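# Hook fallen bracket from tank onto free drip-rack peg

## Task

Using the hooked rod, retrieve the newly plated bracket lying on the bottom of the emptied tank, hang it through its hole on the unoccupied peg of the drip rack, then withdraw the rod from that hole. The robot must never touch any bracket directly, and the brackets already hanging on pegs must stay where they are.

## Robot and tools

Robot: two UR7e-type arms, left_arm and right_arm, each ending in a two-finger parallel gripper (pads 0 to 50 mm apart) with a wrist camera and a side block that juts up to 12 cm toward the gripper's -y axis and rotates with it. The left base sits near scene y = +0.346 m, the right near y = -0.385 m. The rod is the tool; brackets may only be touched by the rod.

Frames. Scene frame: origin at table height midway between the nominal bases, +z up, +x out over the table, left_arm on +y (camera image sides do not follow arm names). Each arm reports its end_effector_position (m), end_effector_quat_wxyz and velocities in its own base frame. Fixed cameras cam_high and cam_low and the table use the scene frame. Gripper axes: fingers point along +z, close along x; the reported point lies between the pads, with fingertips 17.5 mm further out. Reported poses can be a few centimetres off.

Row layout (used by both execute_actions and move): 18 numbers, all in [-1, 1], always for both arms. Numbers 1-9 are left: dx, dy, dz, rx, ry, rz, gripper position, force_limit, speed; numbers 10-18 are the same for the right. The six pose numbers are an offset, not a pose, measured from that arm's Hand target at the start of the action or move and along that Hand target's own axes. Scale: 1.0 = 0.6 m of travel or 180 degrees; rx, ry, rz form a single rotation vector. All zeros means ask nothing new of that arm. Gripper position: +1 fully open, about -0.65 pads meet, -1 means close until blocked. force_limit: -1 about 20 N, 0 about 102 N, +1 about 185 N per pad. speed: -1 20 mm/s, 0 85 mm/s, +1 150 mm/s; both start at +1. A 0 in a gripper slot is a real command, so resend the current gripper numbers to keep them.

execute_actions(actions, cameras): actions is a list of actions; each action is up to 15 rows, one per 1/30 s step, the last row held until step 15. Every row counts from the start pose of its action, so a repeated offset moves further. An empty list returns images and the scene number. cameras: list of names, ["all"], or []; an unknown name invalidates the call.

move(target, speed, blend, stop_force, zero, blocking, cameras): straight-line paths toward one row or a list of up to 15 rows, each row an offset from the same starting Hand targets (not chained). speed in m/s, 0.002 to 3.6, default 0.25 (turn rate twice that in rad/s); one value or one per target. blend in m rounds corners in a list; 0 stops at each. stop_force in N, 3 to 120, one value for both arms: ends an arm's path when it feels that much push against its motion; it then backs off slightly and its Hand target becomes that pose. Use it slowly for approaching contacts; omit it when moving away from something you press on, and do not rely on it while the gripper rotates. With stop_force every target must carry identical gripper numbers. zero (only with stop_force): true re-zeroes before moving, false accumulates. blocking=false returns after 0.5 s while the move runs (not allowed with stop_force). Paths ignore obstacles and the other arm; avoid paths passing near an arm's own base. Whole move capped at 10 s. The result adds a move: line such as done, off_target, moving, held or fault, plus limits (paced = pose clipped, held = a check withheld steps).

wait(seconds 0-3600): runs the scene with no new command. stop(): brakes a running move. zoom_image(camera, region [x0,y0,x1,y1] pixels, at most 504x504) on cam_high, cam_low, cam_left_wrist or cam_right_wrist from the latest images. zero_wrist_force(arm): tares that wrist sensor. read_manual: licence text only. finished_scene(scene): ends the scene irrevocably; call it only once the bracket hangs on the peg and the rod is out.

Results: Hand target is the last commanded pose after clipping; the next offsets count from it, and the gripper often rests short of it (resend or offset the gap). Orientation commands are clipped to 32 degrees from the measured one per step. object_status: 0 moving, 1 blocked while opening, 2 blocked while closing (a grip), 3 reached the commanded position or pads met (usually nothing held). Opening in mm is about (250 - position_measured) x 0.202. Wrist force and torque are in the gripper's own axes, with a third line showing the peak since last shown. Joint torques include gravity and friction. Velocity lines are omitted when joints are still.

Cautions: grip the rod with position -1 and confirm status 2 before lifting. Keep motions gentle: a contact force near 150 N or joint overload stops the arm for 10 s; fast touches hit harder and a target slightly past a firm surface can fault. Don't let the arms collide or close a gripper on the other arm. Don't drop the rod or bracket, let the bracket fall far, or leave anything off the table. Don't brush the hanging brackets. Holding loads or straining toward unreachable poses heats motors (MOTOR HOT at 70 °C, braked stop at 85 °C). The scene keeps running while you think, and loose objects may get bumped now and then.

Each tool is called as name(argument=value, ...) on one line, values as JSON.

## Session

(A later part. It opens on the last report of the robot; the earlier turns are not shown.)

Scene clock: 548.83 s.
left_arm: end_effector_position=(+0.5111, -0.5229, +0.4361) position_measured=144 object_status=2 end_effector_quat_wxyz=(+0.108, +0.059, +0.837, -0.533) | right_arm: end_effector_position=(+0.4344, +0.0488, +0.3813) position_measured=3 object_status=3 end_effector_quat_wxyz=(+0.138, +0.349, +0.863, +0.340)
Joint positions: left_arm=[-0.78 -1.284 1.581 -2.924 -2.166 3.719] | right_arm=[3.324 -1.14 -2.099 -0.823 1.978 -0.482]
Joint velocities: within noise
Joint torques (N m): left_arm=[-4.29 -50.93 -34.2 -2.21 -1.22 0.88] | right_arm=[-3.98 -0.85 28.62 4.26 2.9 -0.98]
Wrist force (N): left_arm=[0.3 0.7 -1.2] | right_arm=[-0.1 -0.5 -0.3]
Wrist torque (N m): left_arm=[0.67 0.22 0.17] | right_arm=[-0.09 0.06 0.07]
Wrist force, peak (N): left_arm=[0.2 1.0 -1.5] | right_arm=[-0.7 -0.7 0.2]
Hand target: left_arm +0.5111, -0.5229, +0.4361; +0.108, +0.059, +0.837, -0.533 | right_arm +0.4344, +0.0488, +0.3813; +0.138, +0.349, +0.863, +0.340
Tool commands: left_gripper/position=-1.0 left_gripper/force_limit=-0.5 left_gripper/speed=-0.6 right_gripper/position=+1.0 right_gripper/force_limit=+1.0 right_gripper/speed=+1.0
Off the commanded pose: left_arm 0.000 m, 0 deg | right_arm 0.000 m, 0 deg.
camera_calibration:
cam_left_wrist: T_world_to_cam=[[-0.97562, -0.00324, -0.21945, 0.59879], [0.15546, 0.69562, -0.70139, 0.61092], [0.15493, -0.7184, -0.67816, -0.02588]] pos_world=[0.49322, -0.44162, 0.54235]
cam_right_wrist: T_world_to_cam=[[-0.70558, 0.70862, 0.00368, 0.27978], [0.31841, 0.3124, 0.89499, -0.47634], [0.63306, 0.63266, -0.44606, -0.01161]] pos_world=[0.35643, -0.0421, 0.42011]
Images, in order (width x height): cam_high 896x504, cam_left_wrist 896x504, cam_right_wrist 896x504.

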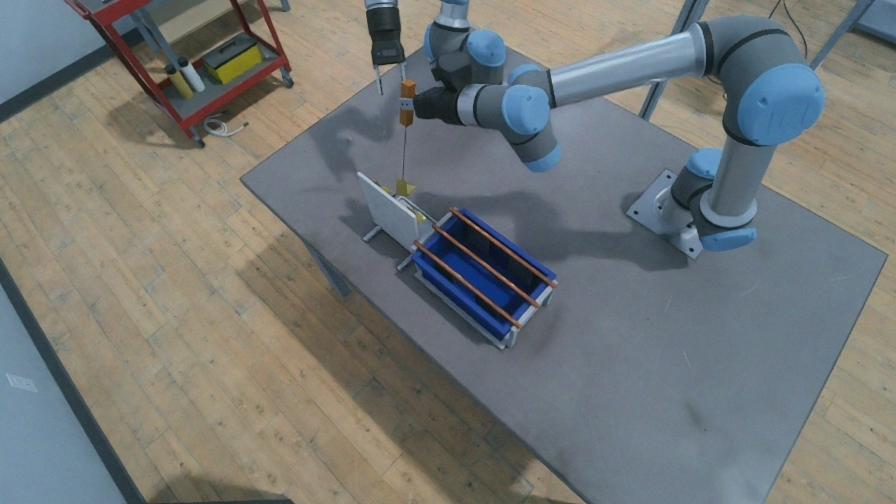

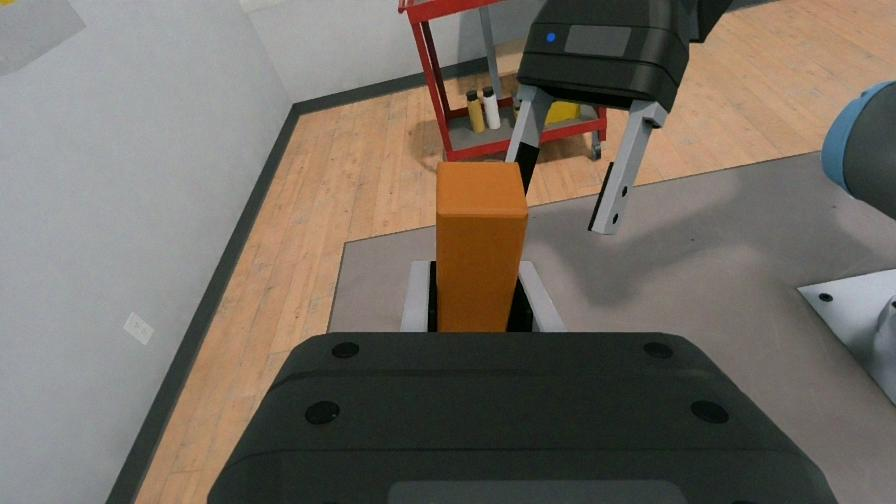

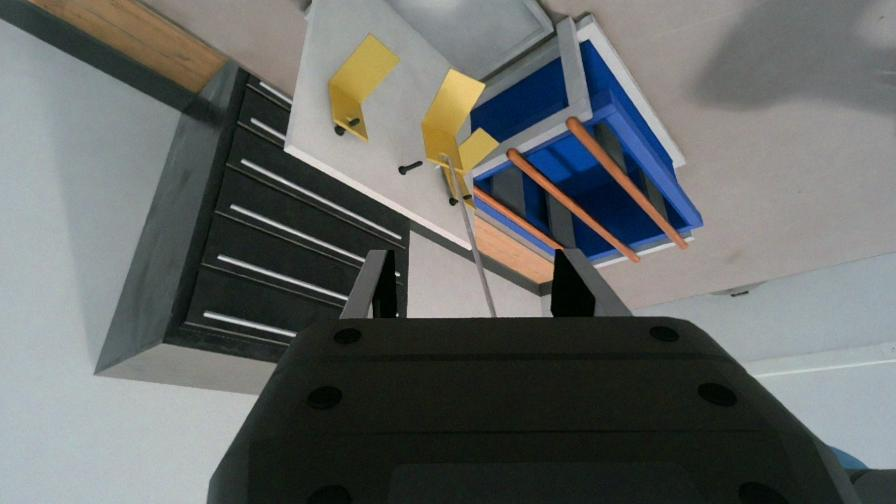

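zoom_image(camera="cam_high", region=[385, 170, 415, 200])

zoom_image(camera="cam_right_wrist", region=[400, 130, 460, 180])

Scaled by 16.800 from the camera's image (finer frame: 1280x720).

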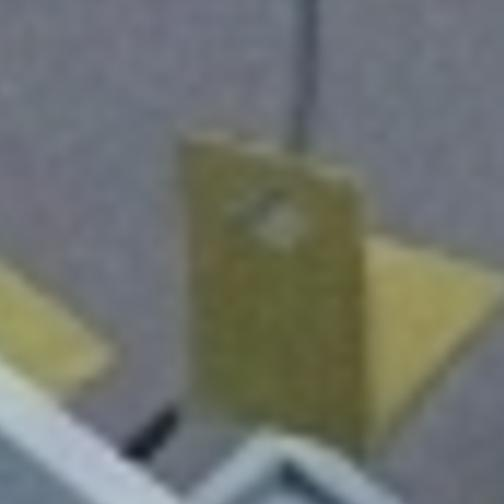

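Scaled by 8.400 from the camera's image (finer frame: 1280x720).

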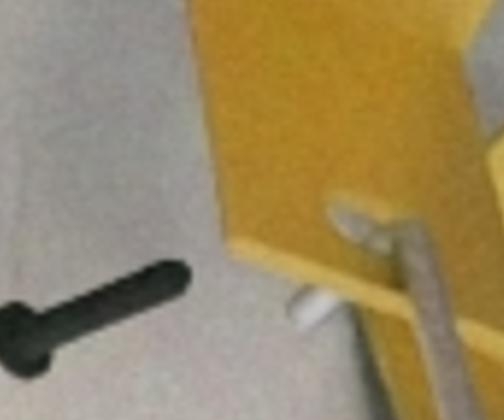

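move(target=[-0.0095,0.01827,-0.00102,0,0,0,-1,-0.5,-0.6,0,0,0,0,0,0,1,1,1], speed=0.04, stop_force=5, cameras=["cam_high","cam_right_wrist"])

zoom_image(camera="cam_high", region=[385, 170, 415, 200])

zoom_image(camera="cam_right_wrist", region=[400, 130, 460, 180])

Scene clock: 586.60 s.
left_arm: end_effector_position=(+0.5189, -0.5176, +0.4281) position_measured=144 object_status=2 end_effector_quat_wxyz=(+0.108, +0.059, +0.837, -0.533) | right_arm: end_effector_position=(+0.4344, +0.0488, +0.3813) position_measured=3 object_status=3 end_effector_quat_wxyz=(+0.138, +0.349, +0.863, +0.340)
Joint positions: left_arm=[-0.764 -1.27 1.584 -2.934 -2.181 3.729] | right_arm=[3.324 -1.14 -2.099 -0.823 1.978 -0.482]
Joint torques (N m): left_arm=[-7.26 -53.37 -35.78 -1.9 1.71 -1.96] | right_arm=[-3.81 0.76 26.77 4.8 2.81 -0.99]
Wrist force (N): left_arm=[0.1 0.9 -1.3] | right_arm=[-0.5 -0.6 -0.1]
Wrist torque (N m): left_arm=[0.70 0.25 0.15] | right_arm=[-0.11 0.12 0.07]
Wrist force, peak (N): left_arm=[-0.1 1.6 -1.1] | right_arm=[-0.6 -0.7 0.1]
Hand target: left_arm +0.5189, -0.5176, +0.4281; +0.108, +0.059, +0.837, -0.533 | right_arm +0.4344, +0.0488, +0.3813; +0.138, +0.349, +0.863, +0.340
Off the commanded pose: left_arm 0.000 m, 0 deg | right_arm 0.000 m, 0 deg.
move: done
cam_right_wrist: T_world_to_cam=[[-0.70558, 0.70862, 0.00368, 0.27978], [0.31841, 0.3124, 0.89499, -0.47634], [0.63306, 0.63266, -0.44606, -0.01161]] pos_world=[0.35643, -0.0421, 0.42011]

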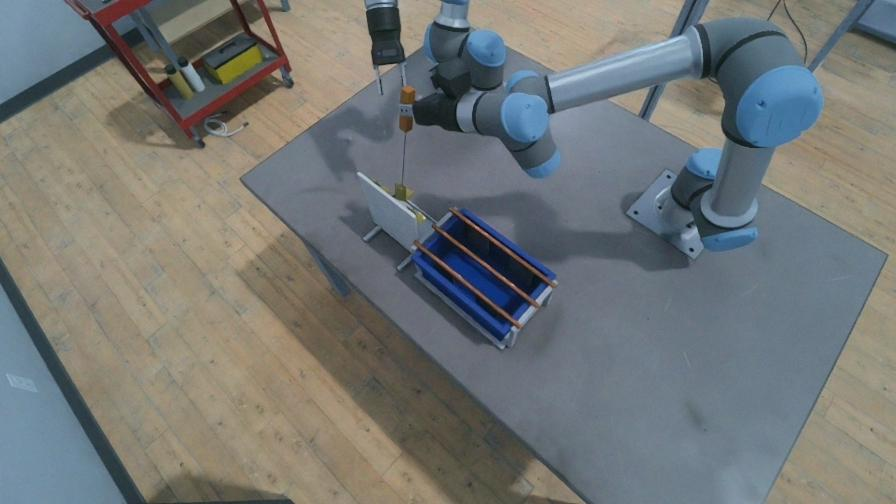

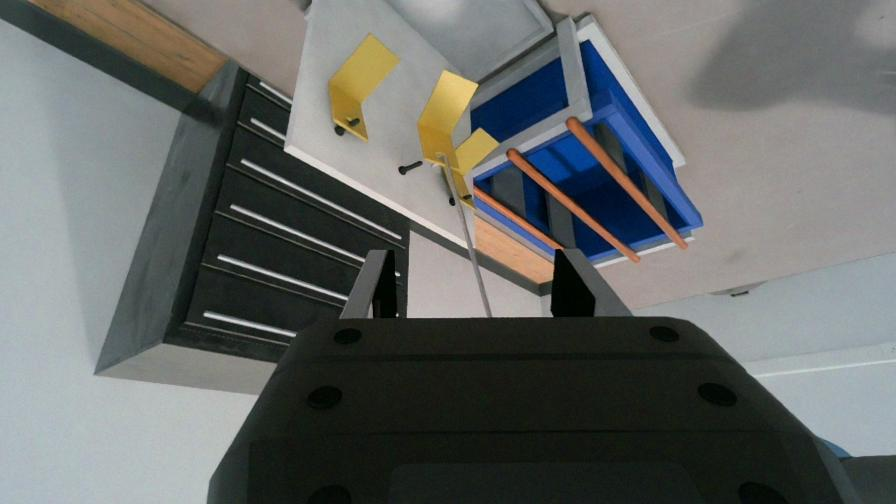

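Scaled by 16.800 from the camera's image (finer frame: 1280x720).

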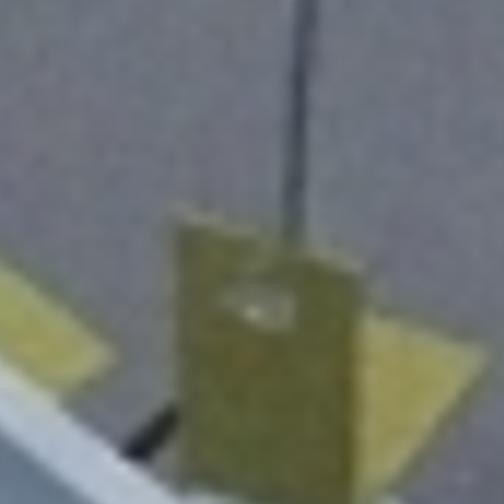

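Scaled by 8.400 from the camera's image (finer frame: 1280x720).

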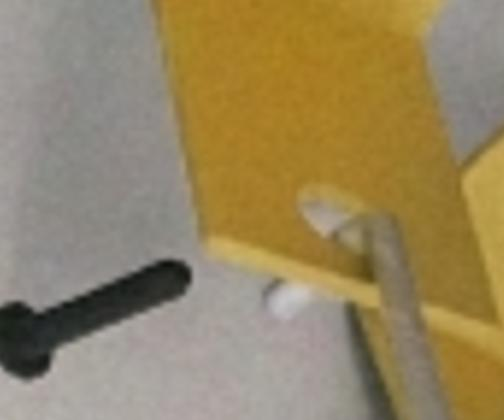

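move(target=[-0.0158,0.0145,-0.02175,0.02016,0.07328,0.03417,-1,-0.5,-0.6,0,0,0,0,0,0,1,1,1], speed=0.05, cameras=["cam_high","cam_right_wrist"])

zoom_image(camera="cam_high", region=[385, 170, 415, 200])

zoom_image(camera="cam_right_wrist", region=[400, 130, 460, 180])

Scene clock: 621.43 s.
left_arm: end_effector_position=(+0.5286, -0.5019, +0.4280) position_measured=144 object_status=2 end_effector_quat_wxyz=(+0.038, +0.168, +0.822, -0.542) | right_arm: end_effector_position=(+0.4344, +0.0488, +0.3813) position_measured=3 object_status=3 end_effector_quat_wxyz=(+0.138, +0.349, +0.863, +0.340)
Joint positions: left_arm=[-0.662 -1.185 1.435 -2.667 -2.477 4.021] | right_arm=[3.324 -1.14 -2.099 -0.823 1.978 -0.482]
Joint torques (N m): left_arm=[-7.01 -57.05 -20.66 -4.72 0.93 -1.92] | right_arm=[-3.8 1.4 25.99 5.12 2.95 -1.03]
Wrist force (N): left_arm=[0.0 0.9 -1.0] | right_arm=[-0.2 -0.7 0.3]
Wrist torque (N m): left_arm=[0.69 0.23 0.26] | right_arm=[-0.14 0.06 0.07]
Wrist force, peak (N): left_arm=[-0.1 1.1 -1.3] | right_arm=[-0.3 -0.8 0.1]
Hand target: left_arm +0.5284, -0.5019, +0.4281; +0.038, +0.168, +0.822, -0.542 | right_arm +0.4344, +0.0488, +0.3813; +0.138, +0.349, +0.863, +0.340
Off the commanded pose: left_arm 0.000 m, 0 deg | right_arm 0.000 m, 0 deg.
move: done
cam_right_wrist: T_world_to_cam=[[-0.70558, 0.70862, 0.00368, 0.27978], [0.31841, 0.3124, 0.89499, -0.47634], [0.63306, 0.63266, -0.44606, -0.01161]] pos_world=[0.35643, -0.0421, 0.42011]

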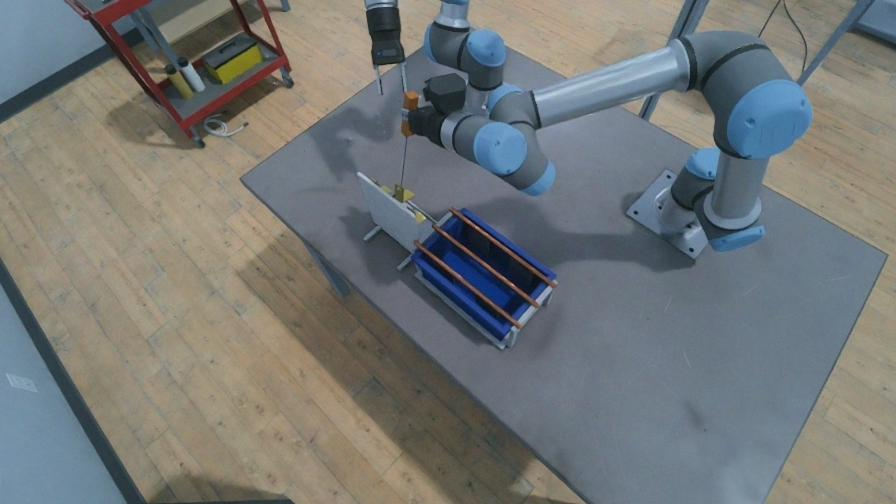

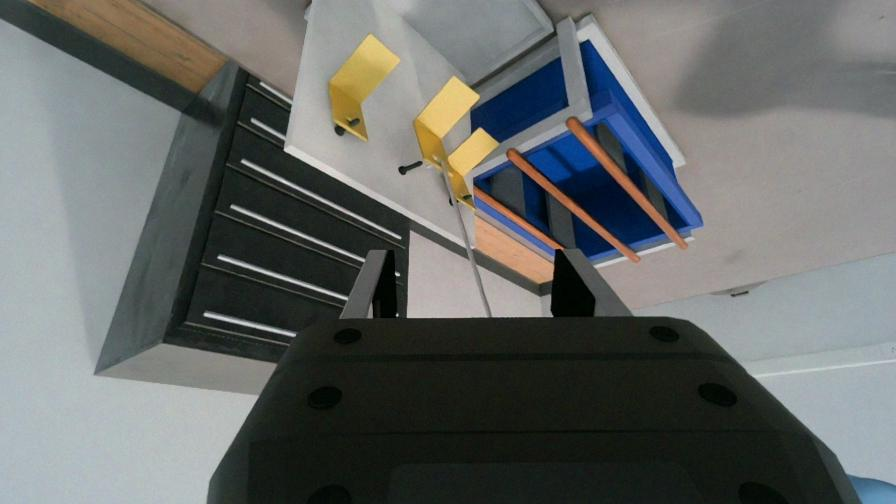

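Scaled by 16.800 from the camera's image (finer frame: 1280x720).

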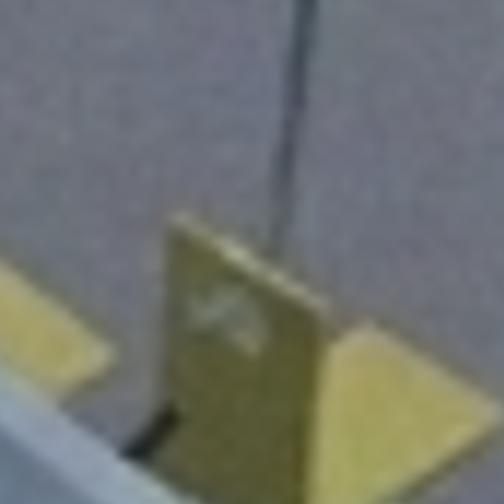

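Scaled by 8.400 from the camera's image (finer frame: 1280x720).

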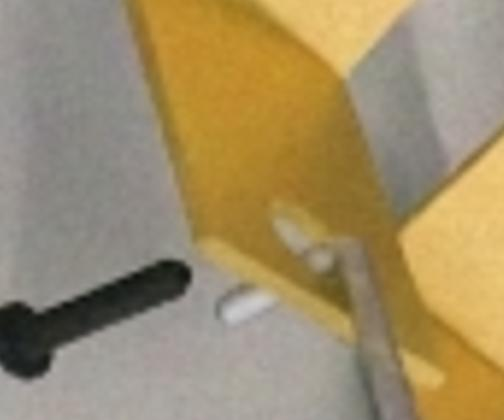

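move(target=[-0.0195,0.0099,-0.0016,0,0,0,-1,-0.5,-0.6,0,0,0,0,0,0,1,1,1], speed=0.03, stop_force=4, cameras=["cam_high","cam_right_wrist"])

zoom_image(camera="cam_high", region=[385, 170, 415, 200])

zoom_image(camera="cam_right_wrist", region=[400, 140, 440, 180])

Scene clock: 635.57 s.
left_arm: end_effector_position=(+0.5414, -0.5017, +0.4261) position_measured=144 object_status=2 end_effector_quat_wxyz=(+0.038, +0.168, +0.822, -0.542) | right_arm: end_effector_position=(+0.4344, +0.0488, +0.3813) position_measured=3 object_status=3 end_effector_quat_wxyz=(+0.138, +0.349, +0.863, +0.340)
Joint positions: left_arm=[-0.649 -1.159 1.401 -2.647 -2.487 4.036] | right_arm=[3.324 -1.14 -2.099 -0.823 1.978 -0.482]
Joint torques (N m): left_arm=[-7.23 -58.42 -20.84 -4.7 1.05 -2.06] | right_arm=[-4.2 2.21 25.15 5.09 2.84 -0.95]
Wrist force (N): left_arm=[0.2 0.8 -0.8] | right_arm=[-0.4 -0.3 -0.1]
Wrist torque (N m): left_arm=[0.69 0.20 0.18] | right_arm=[-0.07 0.11 0.08]
Wrist force, peak (N): left_arm=[-0.4 1.2 -0.8] | right_arm=[-0.5 -0.7 0.1]
Hand target: left_arm +0.5414, -0.5017, +0.4261; +0.038, +0.168, +0.822, -0.542 | right_arm +0.4344, +0.0488, +0.3813; +0.138, +0.349, +0.863, +0.340
Off the commanded pose: left_arm 0.000 m, 0 deg | right_arm 0.000 m, 0 deg.
move: done
cam_right_wrist: T_world_to_cam=[[-0.70558, 0.70862, 0.00368, 0.27978], [0.31841, 0.3124, 0.89499, -0.47634], [0.63306, 0.63266, -0.44606, -0.01161]] pos_world=[0.35643, -0.0421, 0.42011]

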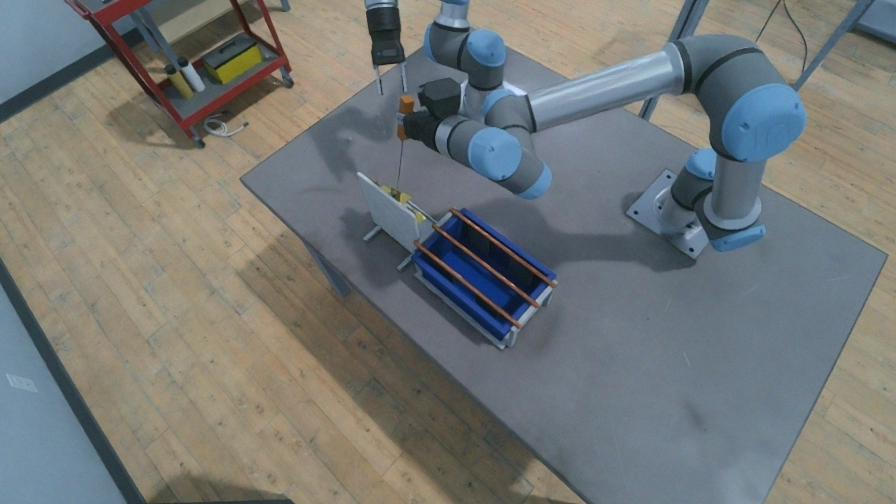

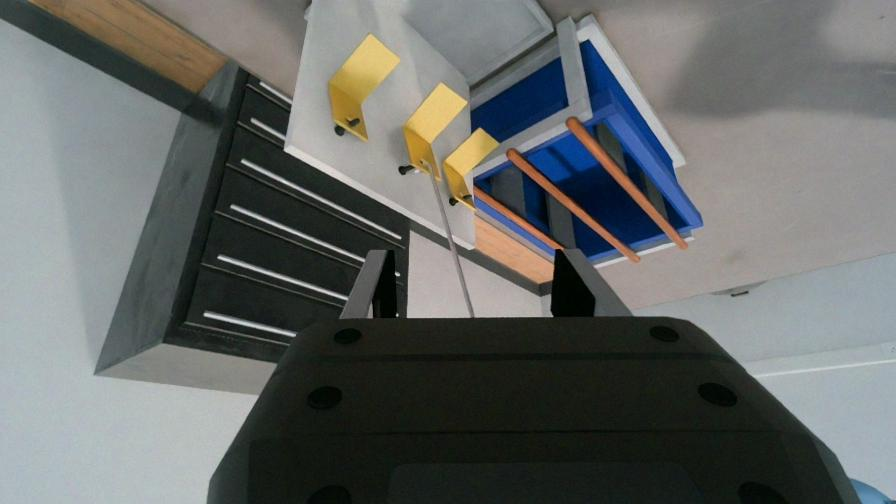

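Scaled by 16.800 from the camera's image (finer frame: 1280x720).

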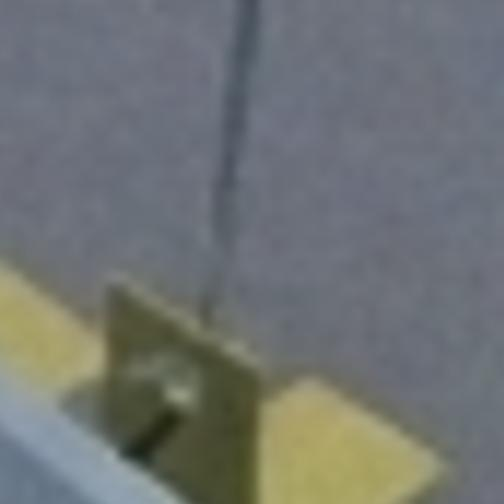

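Scaled by 12.600 from the camera's image (finer frame: 1280x720).

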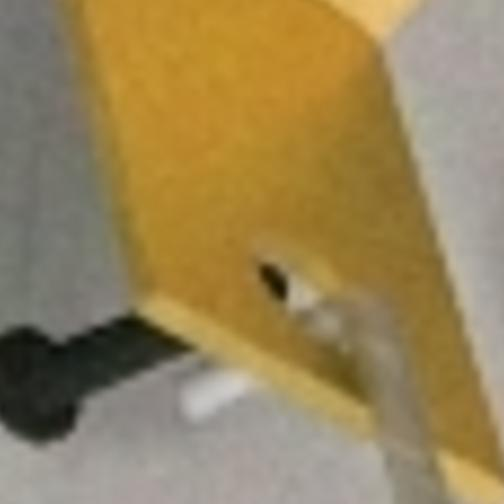

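move(target=[-0.0039,0.00339,-0.00172,0,0,0,-1,-0.5,-0.6,0,0,0,0,0,0,1,1,1], speed=0.02, stop_force=4, cameras=["cam_high","cam_right_wrist"])

zoom_image(camera="cam_high", region=[385, 175, 415, 205])

zoom_image(camera="cam_right_wrist", region=[400, 140, 440, 180])

Scene clock: 659.17 s.
left_arm: end_effector_position=(+0.5445, -0.5006, +0.4253) position_measured=144 object_status=2 end_effector_quat_wxyz=(+0.038, +0.168, +0.822, -0.542) | right_arm: end_effector_position=(+0.4344, +0.0488, +0.3813) position_measured=3 object_status=3 end_effector_quat_wxyz=(+0.138, +0.349, +0.863, +0.340)
Joint positions: left_arm=[-0.645 -1.154 1.395 -2.643 -2.491 4.04] | right_arm=[3.324 -1.14 -2.099 -0.823 1.978 -0.482]
Joint torques (N m): left_arm=[-6.14 -50.56 -21.78 -4.59 -1.28 -1.48] | right_arm=[-3.99 1.71 24.54 4.98 2.86 -0.85]
Wrist force (N): left_arm=[0.3 0.6 -0.6] | right_arm=[-0.4 -0.1 0.0]
Wrist torque (N m): left_arm=[0.68 0.20 0.16] | right_arm=[-0.04 0.10 0.07]
Wrist force, peak (N): left_arm=[0.4 1.2 -0.9] | right_arm=[-0.6 -0.7 -0.3]
Hand target: left_arm +0.5444, -0.5006, +0.4253; +0.038, +0.168, +0.822, -0.542 | right_arm +0.4344, +0.0488, +0.3813; +0.138, +0.349, +0.863, +0.340
Off the commanded pose: left_arm 0.000 m, 0 deg | right_arm 0.000 m, 0 deg.
move: done
cam_right_wrist: T_world_to_cam=[[-0.70558, 0.70862, 0.00368, 0.27978], [0.31841, 0.3124, 0.89499, -0.47634], [0.63306, 0.63266, -0.44606, -0.01161]] pos_world=[0.35643, -0.0421, 0.42011]

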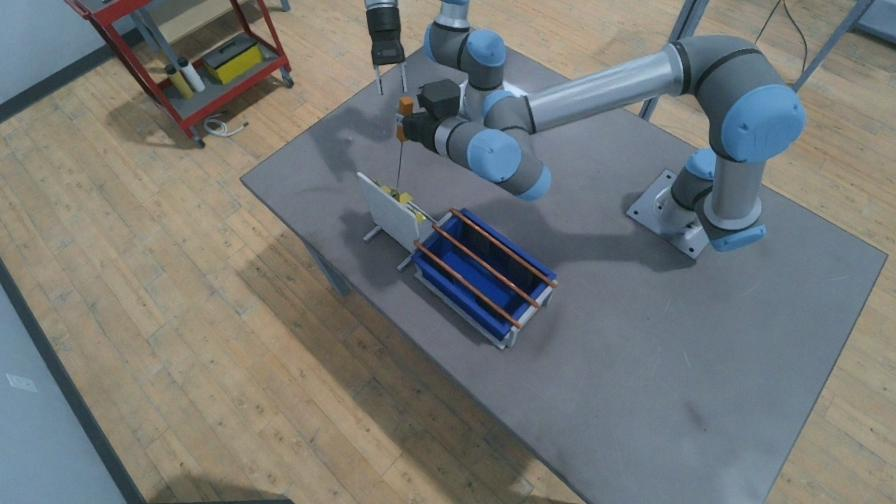

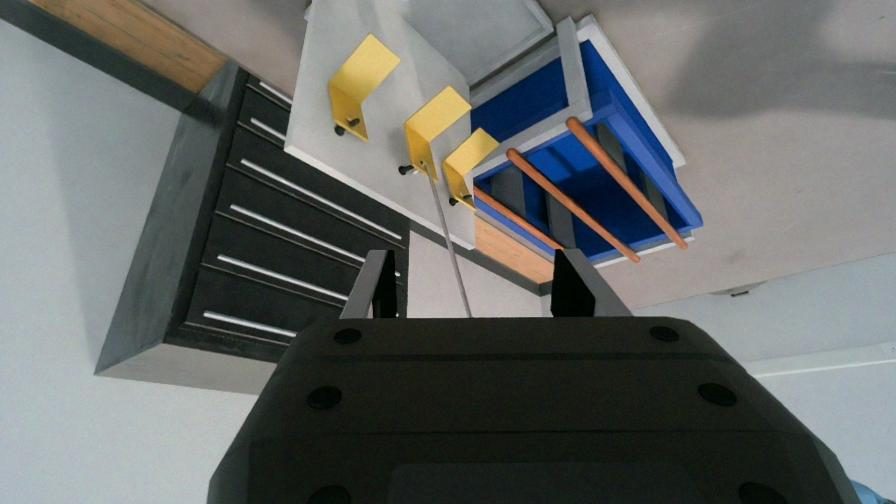

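Scaled by 16.800 from the camera's image (finer frame: 1280x720).

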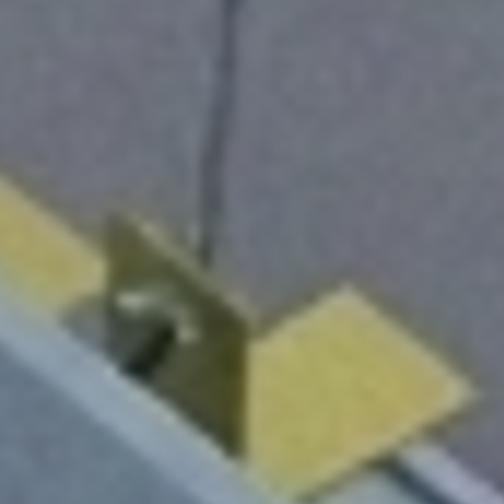

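Scaled by 12.600 from the camera's image (finer frame: 1280x720).

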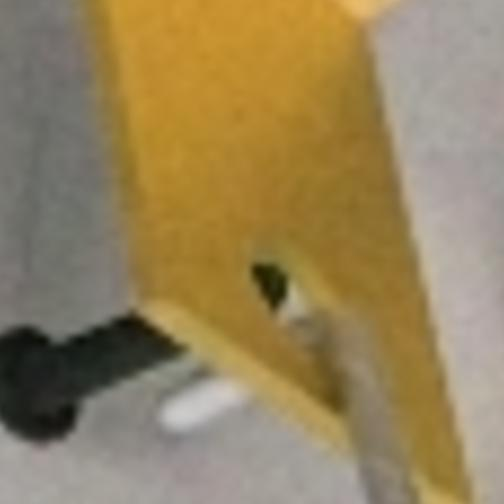

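move(target=[-0.0075,0.00384,-0.00055,0,0,0,-1,-0.5,-0.6,0,0,0,0,0,0,1,1,1], speed=0.02, stop_force=4, cameras=["cam_high","cam_right_wrist"])

zoom_image(camera="cam_high", region=[380, 175, 410, 205])

zoom_image(camera="cam_right_wrist", region=[400, 140, 440, 180])

Scene clock: 669.07 s.
left_arm: end_effector_position=(+0.5494, -0.5006, +0.4245) position_measured=144 object_status=2 end_effector_quat_wxyz=(+0.038, +0.168, +0.822, -0.542) | right_arm: end_effector_position=(+0.4344, +0.0488, +0.3813) position_measured=3 object_status=3 end_effector_quat_wxyz=(+0.138, +0.349, +0.863, +0.340)
Joint positions: left_arm=[-0.64 -1.144 1.382 -2.635 -2.494 4.046] | right_arm=[3.324 -1.14 -2.099 -0.823 1.978 -0.482]
Joint torques (N m): left_arm=[-7.12 -60.6 -21.72 -4.86 0.66 -1.6] | right_arm=[-4.28 2.02 24.43 5.08 3 -0.91]
Wrist force (N): left_arm=[-0.1 2.1 -0.2] | right_arm=[-0.4 -0.1 0.1]
Wrist torque (N m): left_arm=[0.65 0.21 0.20] | right_arm=[-0.04 0.10 0.07]
Wrist force, peak (N): left_arm=[0.1 3.6 -0.1] | right_arm=[-0.5 -0.5 -0.3]
Hand target: left_arm +0.5494, -0.5006, +0.4245; +0.038, +0.168, +0.822, -0.542 | right_arm +0.4344, +0.0488, +0.3813; +0.138, +0.349, +0.863, +0.340
Off the commanded pose: left_arm 0.000 m, 0 deg | right_arm 0.000 m, 0 deg.
move: done
cam_right_wrist: T_world_to_cam=[[-0.70558, 0.70862, 0.00368, 0.27978], [0.31841, 0.3124, 0.89499, -0.47634], [0.63306, 0.63266, -0.44606, -0.01161]] pos_world=[0.35643, -0.0421, 0.42011]

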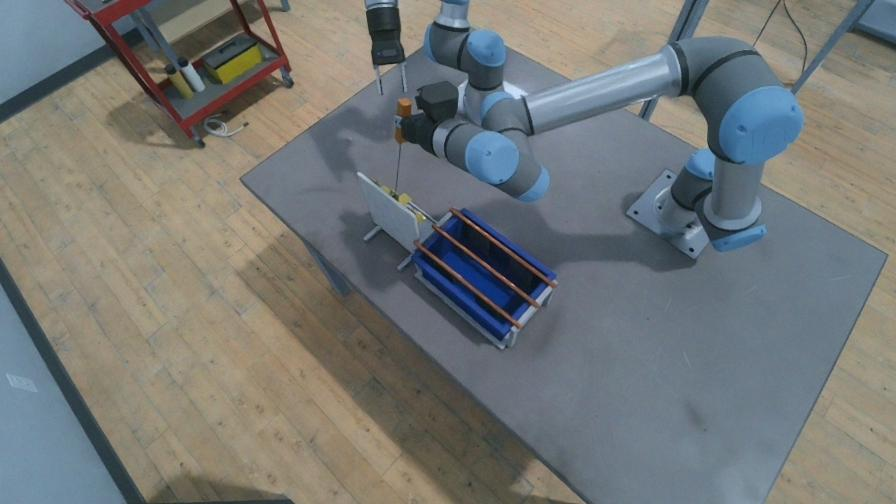

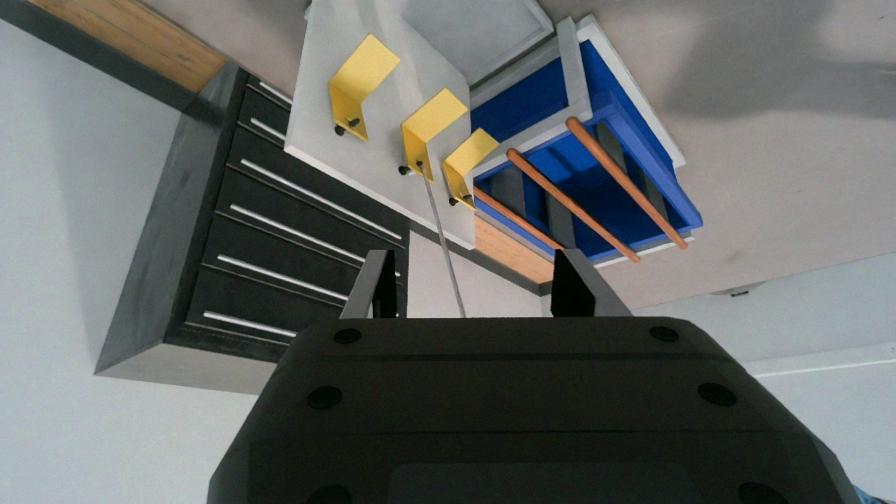

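Scaled by 16.800 from the camera's image (finer frame: 1280x720).

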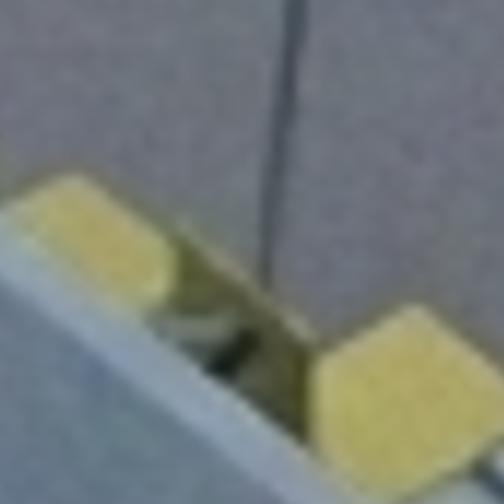

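Scaled by 12.600 from the camera's image (finer frame: 1280x720).

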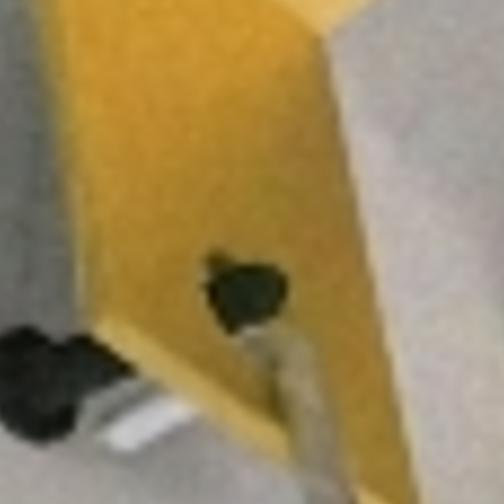

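move(target=[-0.00717,0.00502,0,0,0,0,-1,-0.5,-0.6,0,0,0,0,0,0,1,1,1], speed=0.02, stop_force=4, cameras=["cam_high","cam_right_wrist"])

zoom_image(camera="cam_right_wrist", region=[400, 140, 440, 180])

Scene clock: 680.77 s.
left_arm: end_effector_position=(+0.5545, -0.5005, +0.4229) position_measured=144 object_status=2 end_effector_quat_wxyz=(+0.037, +0.168, +0.822, -0.542) | right_arm: end_effector_position=(+0.4344, +0.0488, +0.3813) position_measured=3 object_status=3 end_effector_quat_wxyz=(+0.138, +0.349, +0.863, +0.340)
Joint positions: left_arm=[-0.635 -1.133 1.369 -2.629 -2.498 4.051] | right_arm=[3.324 -1.14 -2.099 -0.823 1.978 -0.482]
Joint torques (N m): left_arm=[-1.82 -46.34 -26.55 -3.85 -1.26 -0.62] | right_arm=[-4.12 2.74 24.17 5.17 2.84 -1.12]
Wrist force (N): left_arm=[-0.1 -3.9 -2.9] | right_arm=[-0.2 -0.3 0.0]
Wrist torque (N m): left_arm=[0.51 0.21 0.21] | right_arm=[-0.05 0.07 0.07]
Wrist force, peak (N): left_arm=[-0.1 -5.3 -3.1] | right_arm=[-0.6 -0.6 0.0]
Hand target: left_arm +0.5545, -0.5005, +0.4229; +0.038, +0.168, +0.822, -0.542 | right_arm +0.4344, +0.0488, +0.3813; +0.138, +0.349, +0.863, +0.340
Off the commanded pose: left_arm 0.000 m, 0 deg | right_arm 0.000 m, 0 deg.
move: contact (left_arm)
cam_right_wrist: T_world_to_cam=[[-0.70558, 0.70862, 0.00368, 0.27978], [0.31841, 0.3124, 0.89499, -0.47634], [0.63306, 0.63266, -0.44606, -0.01161]] pos_world=[0.35643, -0.0421, 0.42011]

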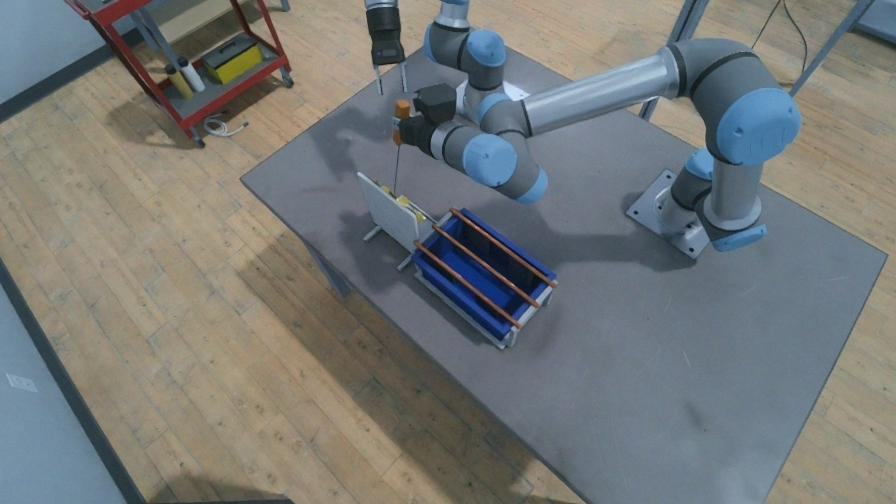

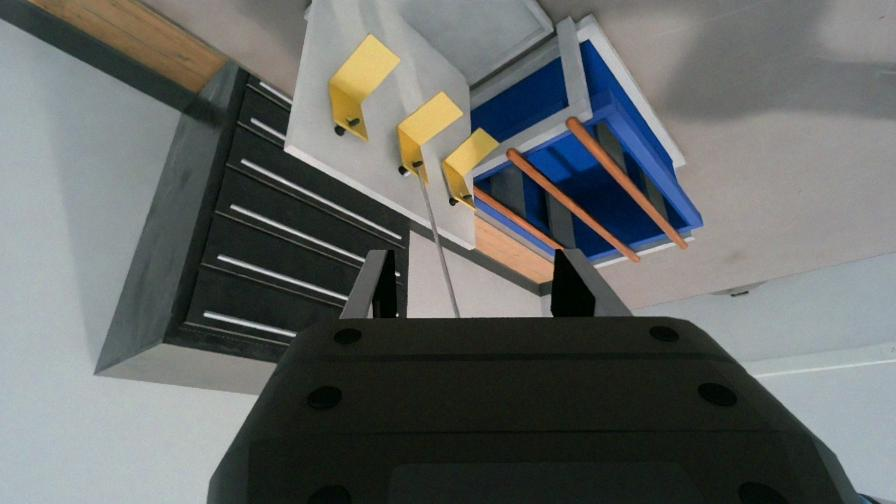

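Scaled by 12.600 from the camera's image (finer frame: 1280x720).

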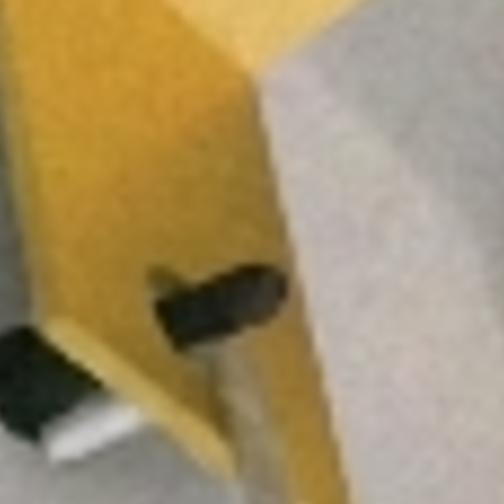

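move(target=[-0.00048,-0.00176,-0.00082,0,0,0,-1,-0.5,-0.6,0,0,0,0,0,0,1,1,1], speed=0.02)

move(target=[-0.0059,0.0035,-0.00028,0,0,0,-1,-0.5,-0.6,0,0,0,0,0,0,1,1,1], speed=0.02, stop_force=5, cameras=["cam_high","cam_right_wrist"])

zoom_image(camera="cam_right_wrist", region=[390, 140, 440, 190])

Scene clock: 694.97 s.
left_arm: end_effector_position=(+0.5545, -0.5005, +0.4241) position_measured=144 object_status=2 end_effector_quat_wxyz=(+0.037, +0.168, +0.822, -0.542) | right_arm: end_effector_position=(+0.4344, +0.0488, +0.3813) position_measured=3 object_status=3 end_effector_quat_wxyz=(+0.138, +0.349, +0.863, +0.340)
Joint positions: left_arm=[-0.635 -1.134 1.367 -2.626 -2.498 4.051] | right_arm=[3.324 -1.14 -2.099 -0.823 1.978 -0.482]
Joint torques (N m): left_arm=[-1.18 -65.93 -25.35 -6.02 -1.06 1.46] | right_arm=[-4.25 2.97 23.63 5.33 2.84 -0.97]
Wrist force (N): left_arm=[0.2 10.1 2.1] | right_arm=[-0.4 -0.2 0.0]
Wrist torque (N m): left_arm=[0.80 0.26 0.12] | right_arm=[-0.04 0.10 0.08]
Wrist force, peak (N): left_arm=[0.2 10.1 2.1] | right_arm=[-0.9 -0.2 0.0]
Hand target: left_arm +0.5545, -0.5005, +0.4241; +0.038, +0.168, +0.822, -0.542 | right_arm +0.4344, +0.0488, +0.3813; +0.138, +0.349, +0.863, +0.340
Off the commanded pose: left_arm 0.000 m, 0 deg | right_arm 0.000 m, 0 deg.
move: done

Scene clock: 696.67 s.
left_arm: end_effector_position=(+0.5585, -0.5004, +0.4232) position_measured=144 object_status=2 end_effector_quat_wxyz=(+0.038, +0.168, +0.822, -0.542) | right_arm: end_effector_position=(+0.4344, +0.0488, +0.3813) position_measured=3 object_status=3 end_effector_quat_wxyz=(+0.138, +0.349, +0.863, +0.340)
Joint positions: left_arm=[-0.631 -1.125 1.356 -2.62 -2.501 4.056] | right_arm=[3.324 -1.14 -2.099 -0.823 1.978 -0.482]
Joint torques (N m): left_arm=[-6.73 -61 -21.82 -4.74 0.68 -1.55] | right_arm=[-4.13 2.97 23.87 5.06 3.06 -0.94]
Wrist force (N): left_arm=[-0.2 1.4 -0.7] | right_arm=[-0.2 -0.3 0.3]
Wrist torque (N m): left_arm=[0.61 0.25 0.20] | right_arm=[-0.07 0.08 0.07]
Wrist force, peak (N): left_arm=[0.7 10.6 2.5] | right_arm=[-0.5 -0.6 -0.3]
Hand target: left_arm +0.5585, -0.5004, +0.4232; +0.038, +0.168, +0.822, -0.542 | right_arm +0.4344, +0.0488, +0.3813; +0.138, +0.349, +0.863, +0.340
Off the commanded pose: left_arm 0.000 m, 0 deg | right_arm 0.000 m, 0 deg.
move: done
cam_right_wrist: T_world_to_cam=[[-0.70558, 0.70862, 0.00368, 0.27978], [0.31841, 0.3124, 0.89499, -0.47634], [0.63306, 0.63266, -0.44606, -0.01161]] pos_world=[0.35643, -0.0421, 0.42011]

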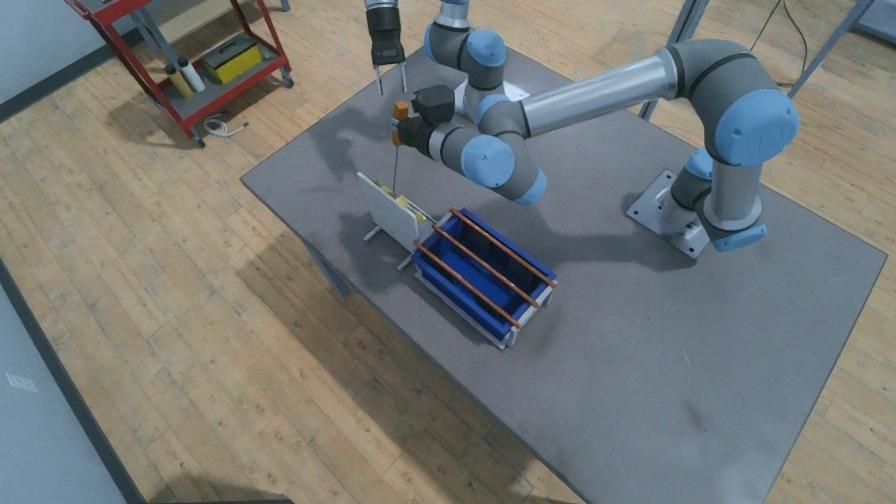

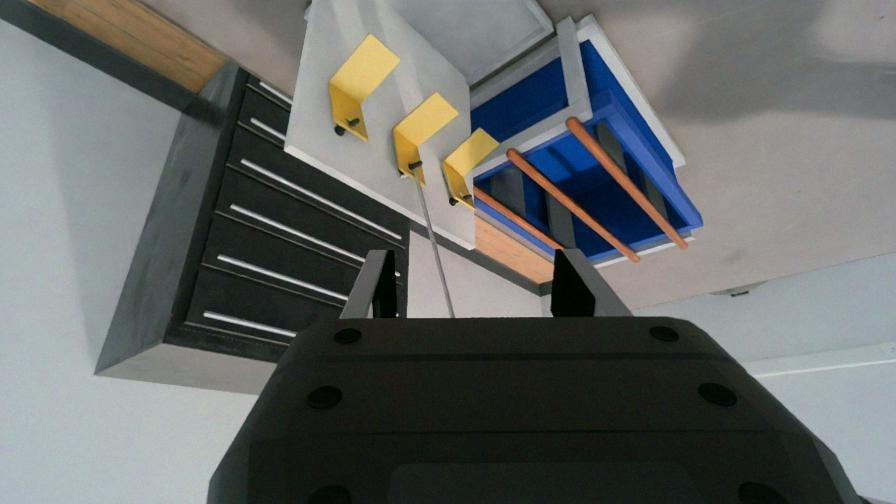

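Scaled by 10.080 from the camera's image (finer frame: 1280x720).

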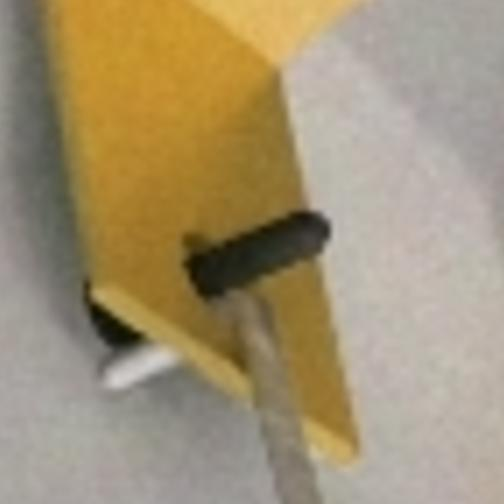

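move(target=[0.0032,0.00743,-0.0036,0,0,0,-1,-0.5,-0.6,0,0,0,0,0,0,1,1,1], speed=0.02, stop_force=5, cameras=["cam_high","cam_right_wrist"])

zoom_image(camera="cam_right_wrist", region=[390, 140, 440, 190])

Scene clock: 714.47 s.
left_arm: end_effector_position=(+0.5584, -0.4964, +0.4197) position_measured=144 object_status=2 end_effector_quat_wxyz=(+0.038, +0.168, +0.822, -0.542) | right_arm: end_effector_position=(+0.4344, +0.0488, +0.3813) position_measured=3 object_status=3 end_effector_quat_wxyz=(+0.138, +0.349, +0.863, +0.340)
Joint positions: left_arm=[-0.626 -1.128 1.369 -2.626 -2.504 4.061] | right_arm=[3.324 -1.14 -2.099 -0.823 1.978 -0.482]
Joint torques (N m): left_arm=[-6.8 -40.26 -37.32 -1.68 0.82 -1.54] | right_arm=[-4.32 3.76 23.25 5.27 2.87 -1.09]
Wrist force (N): left_arm=[-0.1 0.2 -0.9] | right_arm=[-0.4 -0.3 -0.1]
Wrist torque (N m): left_arm=[0.69 0.23 0.20] | right_arm=[-0.06 0.10 0.07]
Wrist force, peak (N): left_arm=[0.1 2.7 -0.3] | right_arm=[-0.7 -0.6 0.1]
Hand target: left_arm +0.5584, -0.4964, +0.4197; +0.038, +0.168, +0.822, -0.542 | right_arm +0.4344, +0.0488, +0.3813; +0.138, +0.349, +0.863, +0.340
Off the commanded pose: left_arm 0.000 m, 0 deg | right_arm 0.000 m, 0 deg.
move: done
cam_right_wrist: T_world_to_cam=[[-0.70558, 0.70862, 0.00368, 0.27978], [0.31841, 0.3124, 0.89499, -0.47634], [0.63306, 0.63266, -0.44606, -0.01161]] pos_world=[0.35643, -0.0421, 0.42011]

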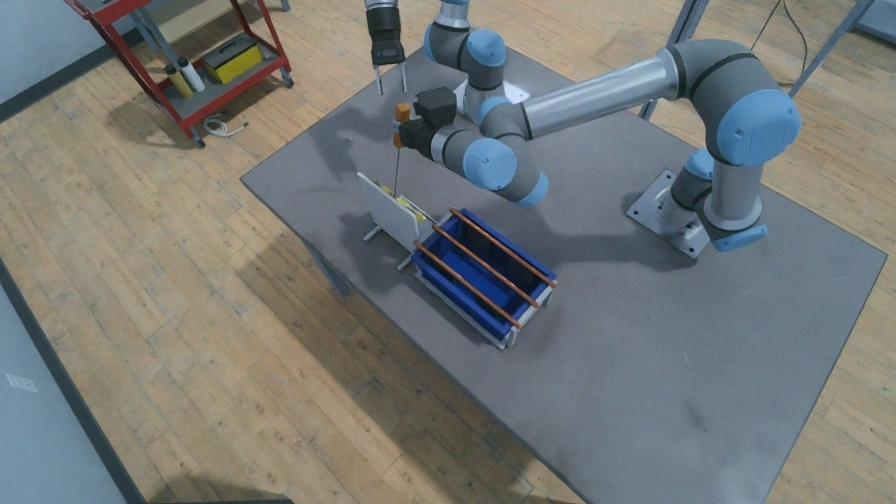

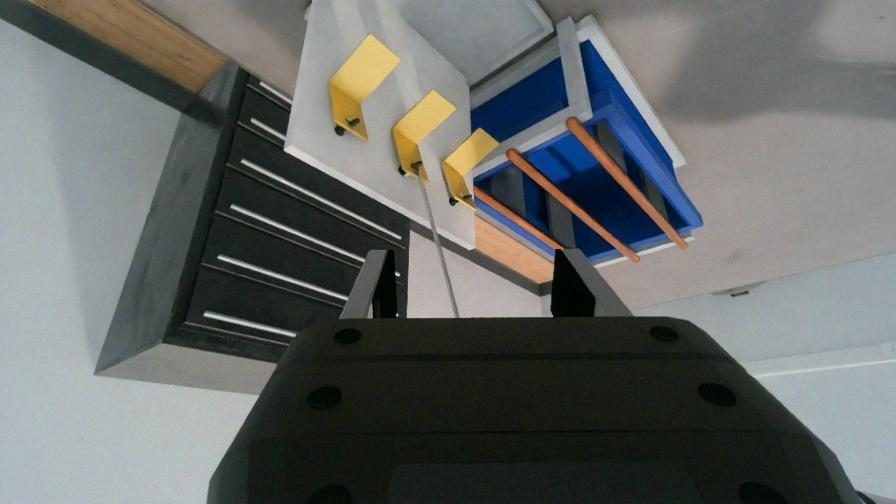

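Scaled by 10.080 from the camera's image (finer frame: 1280x720).

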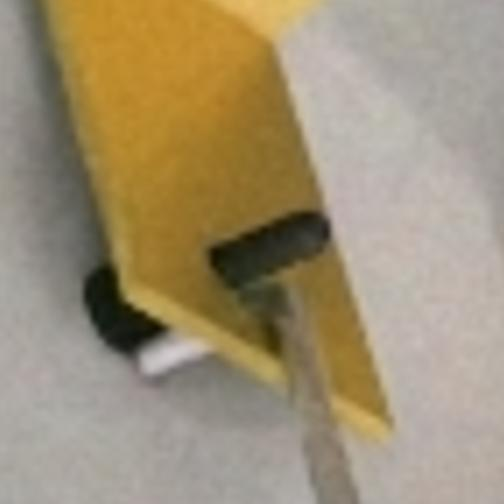

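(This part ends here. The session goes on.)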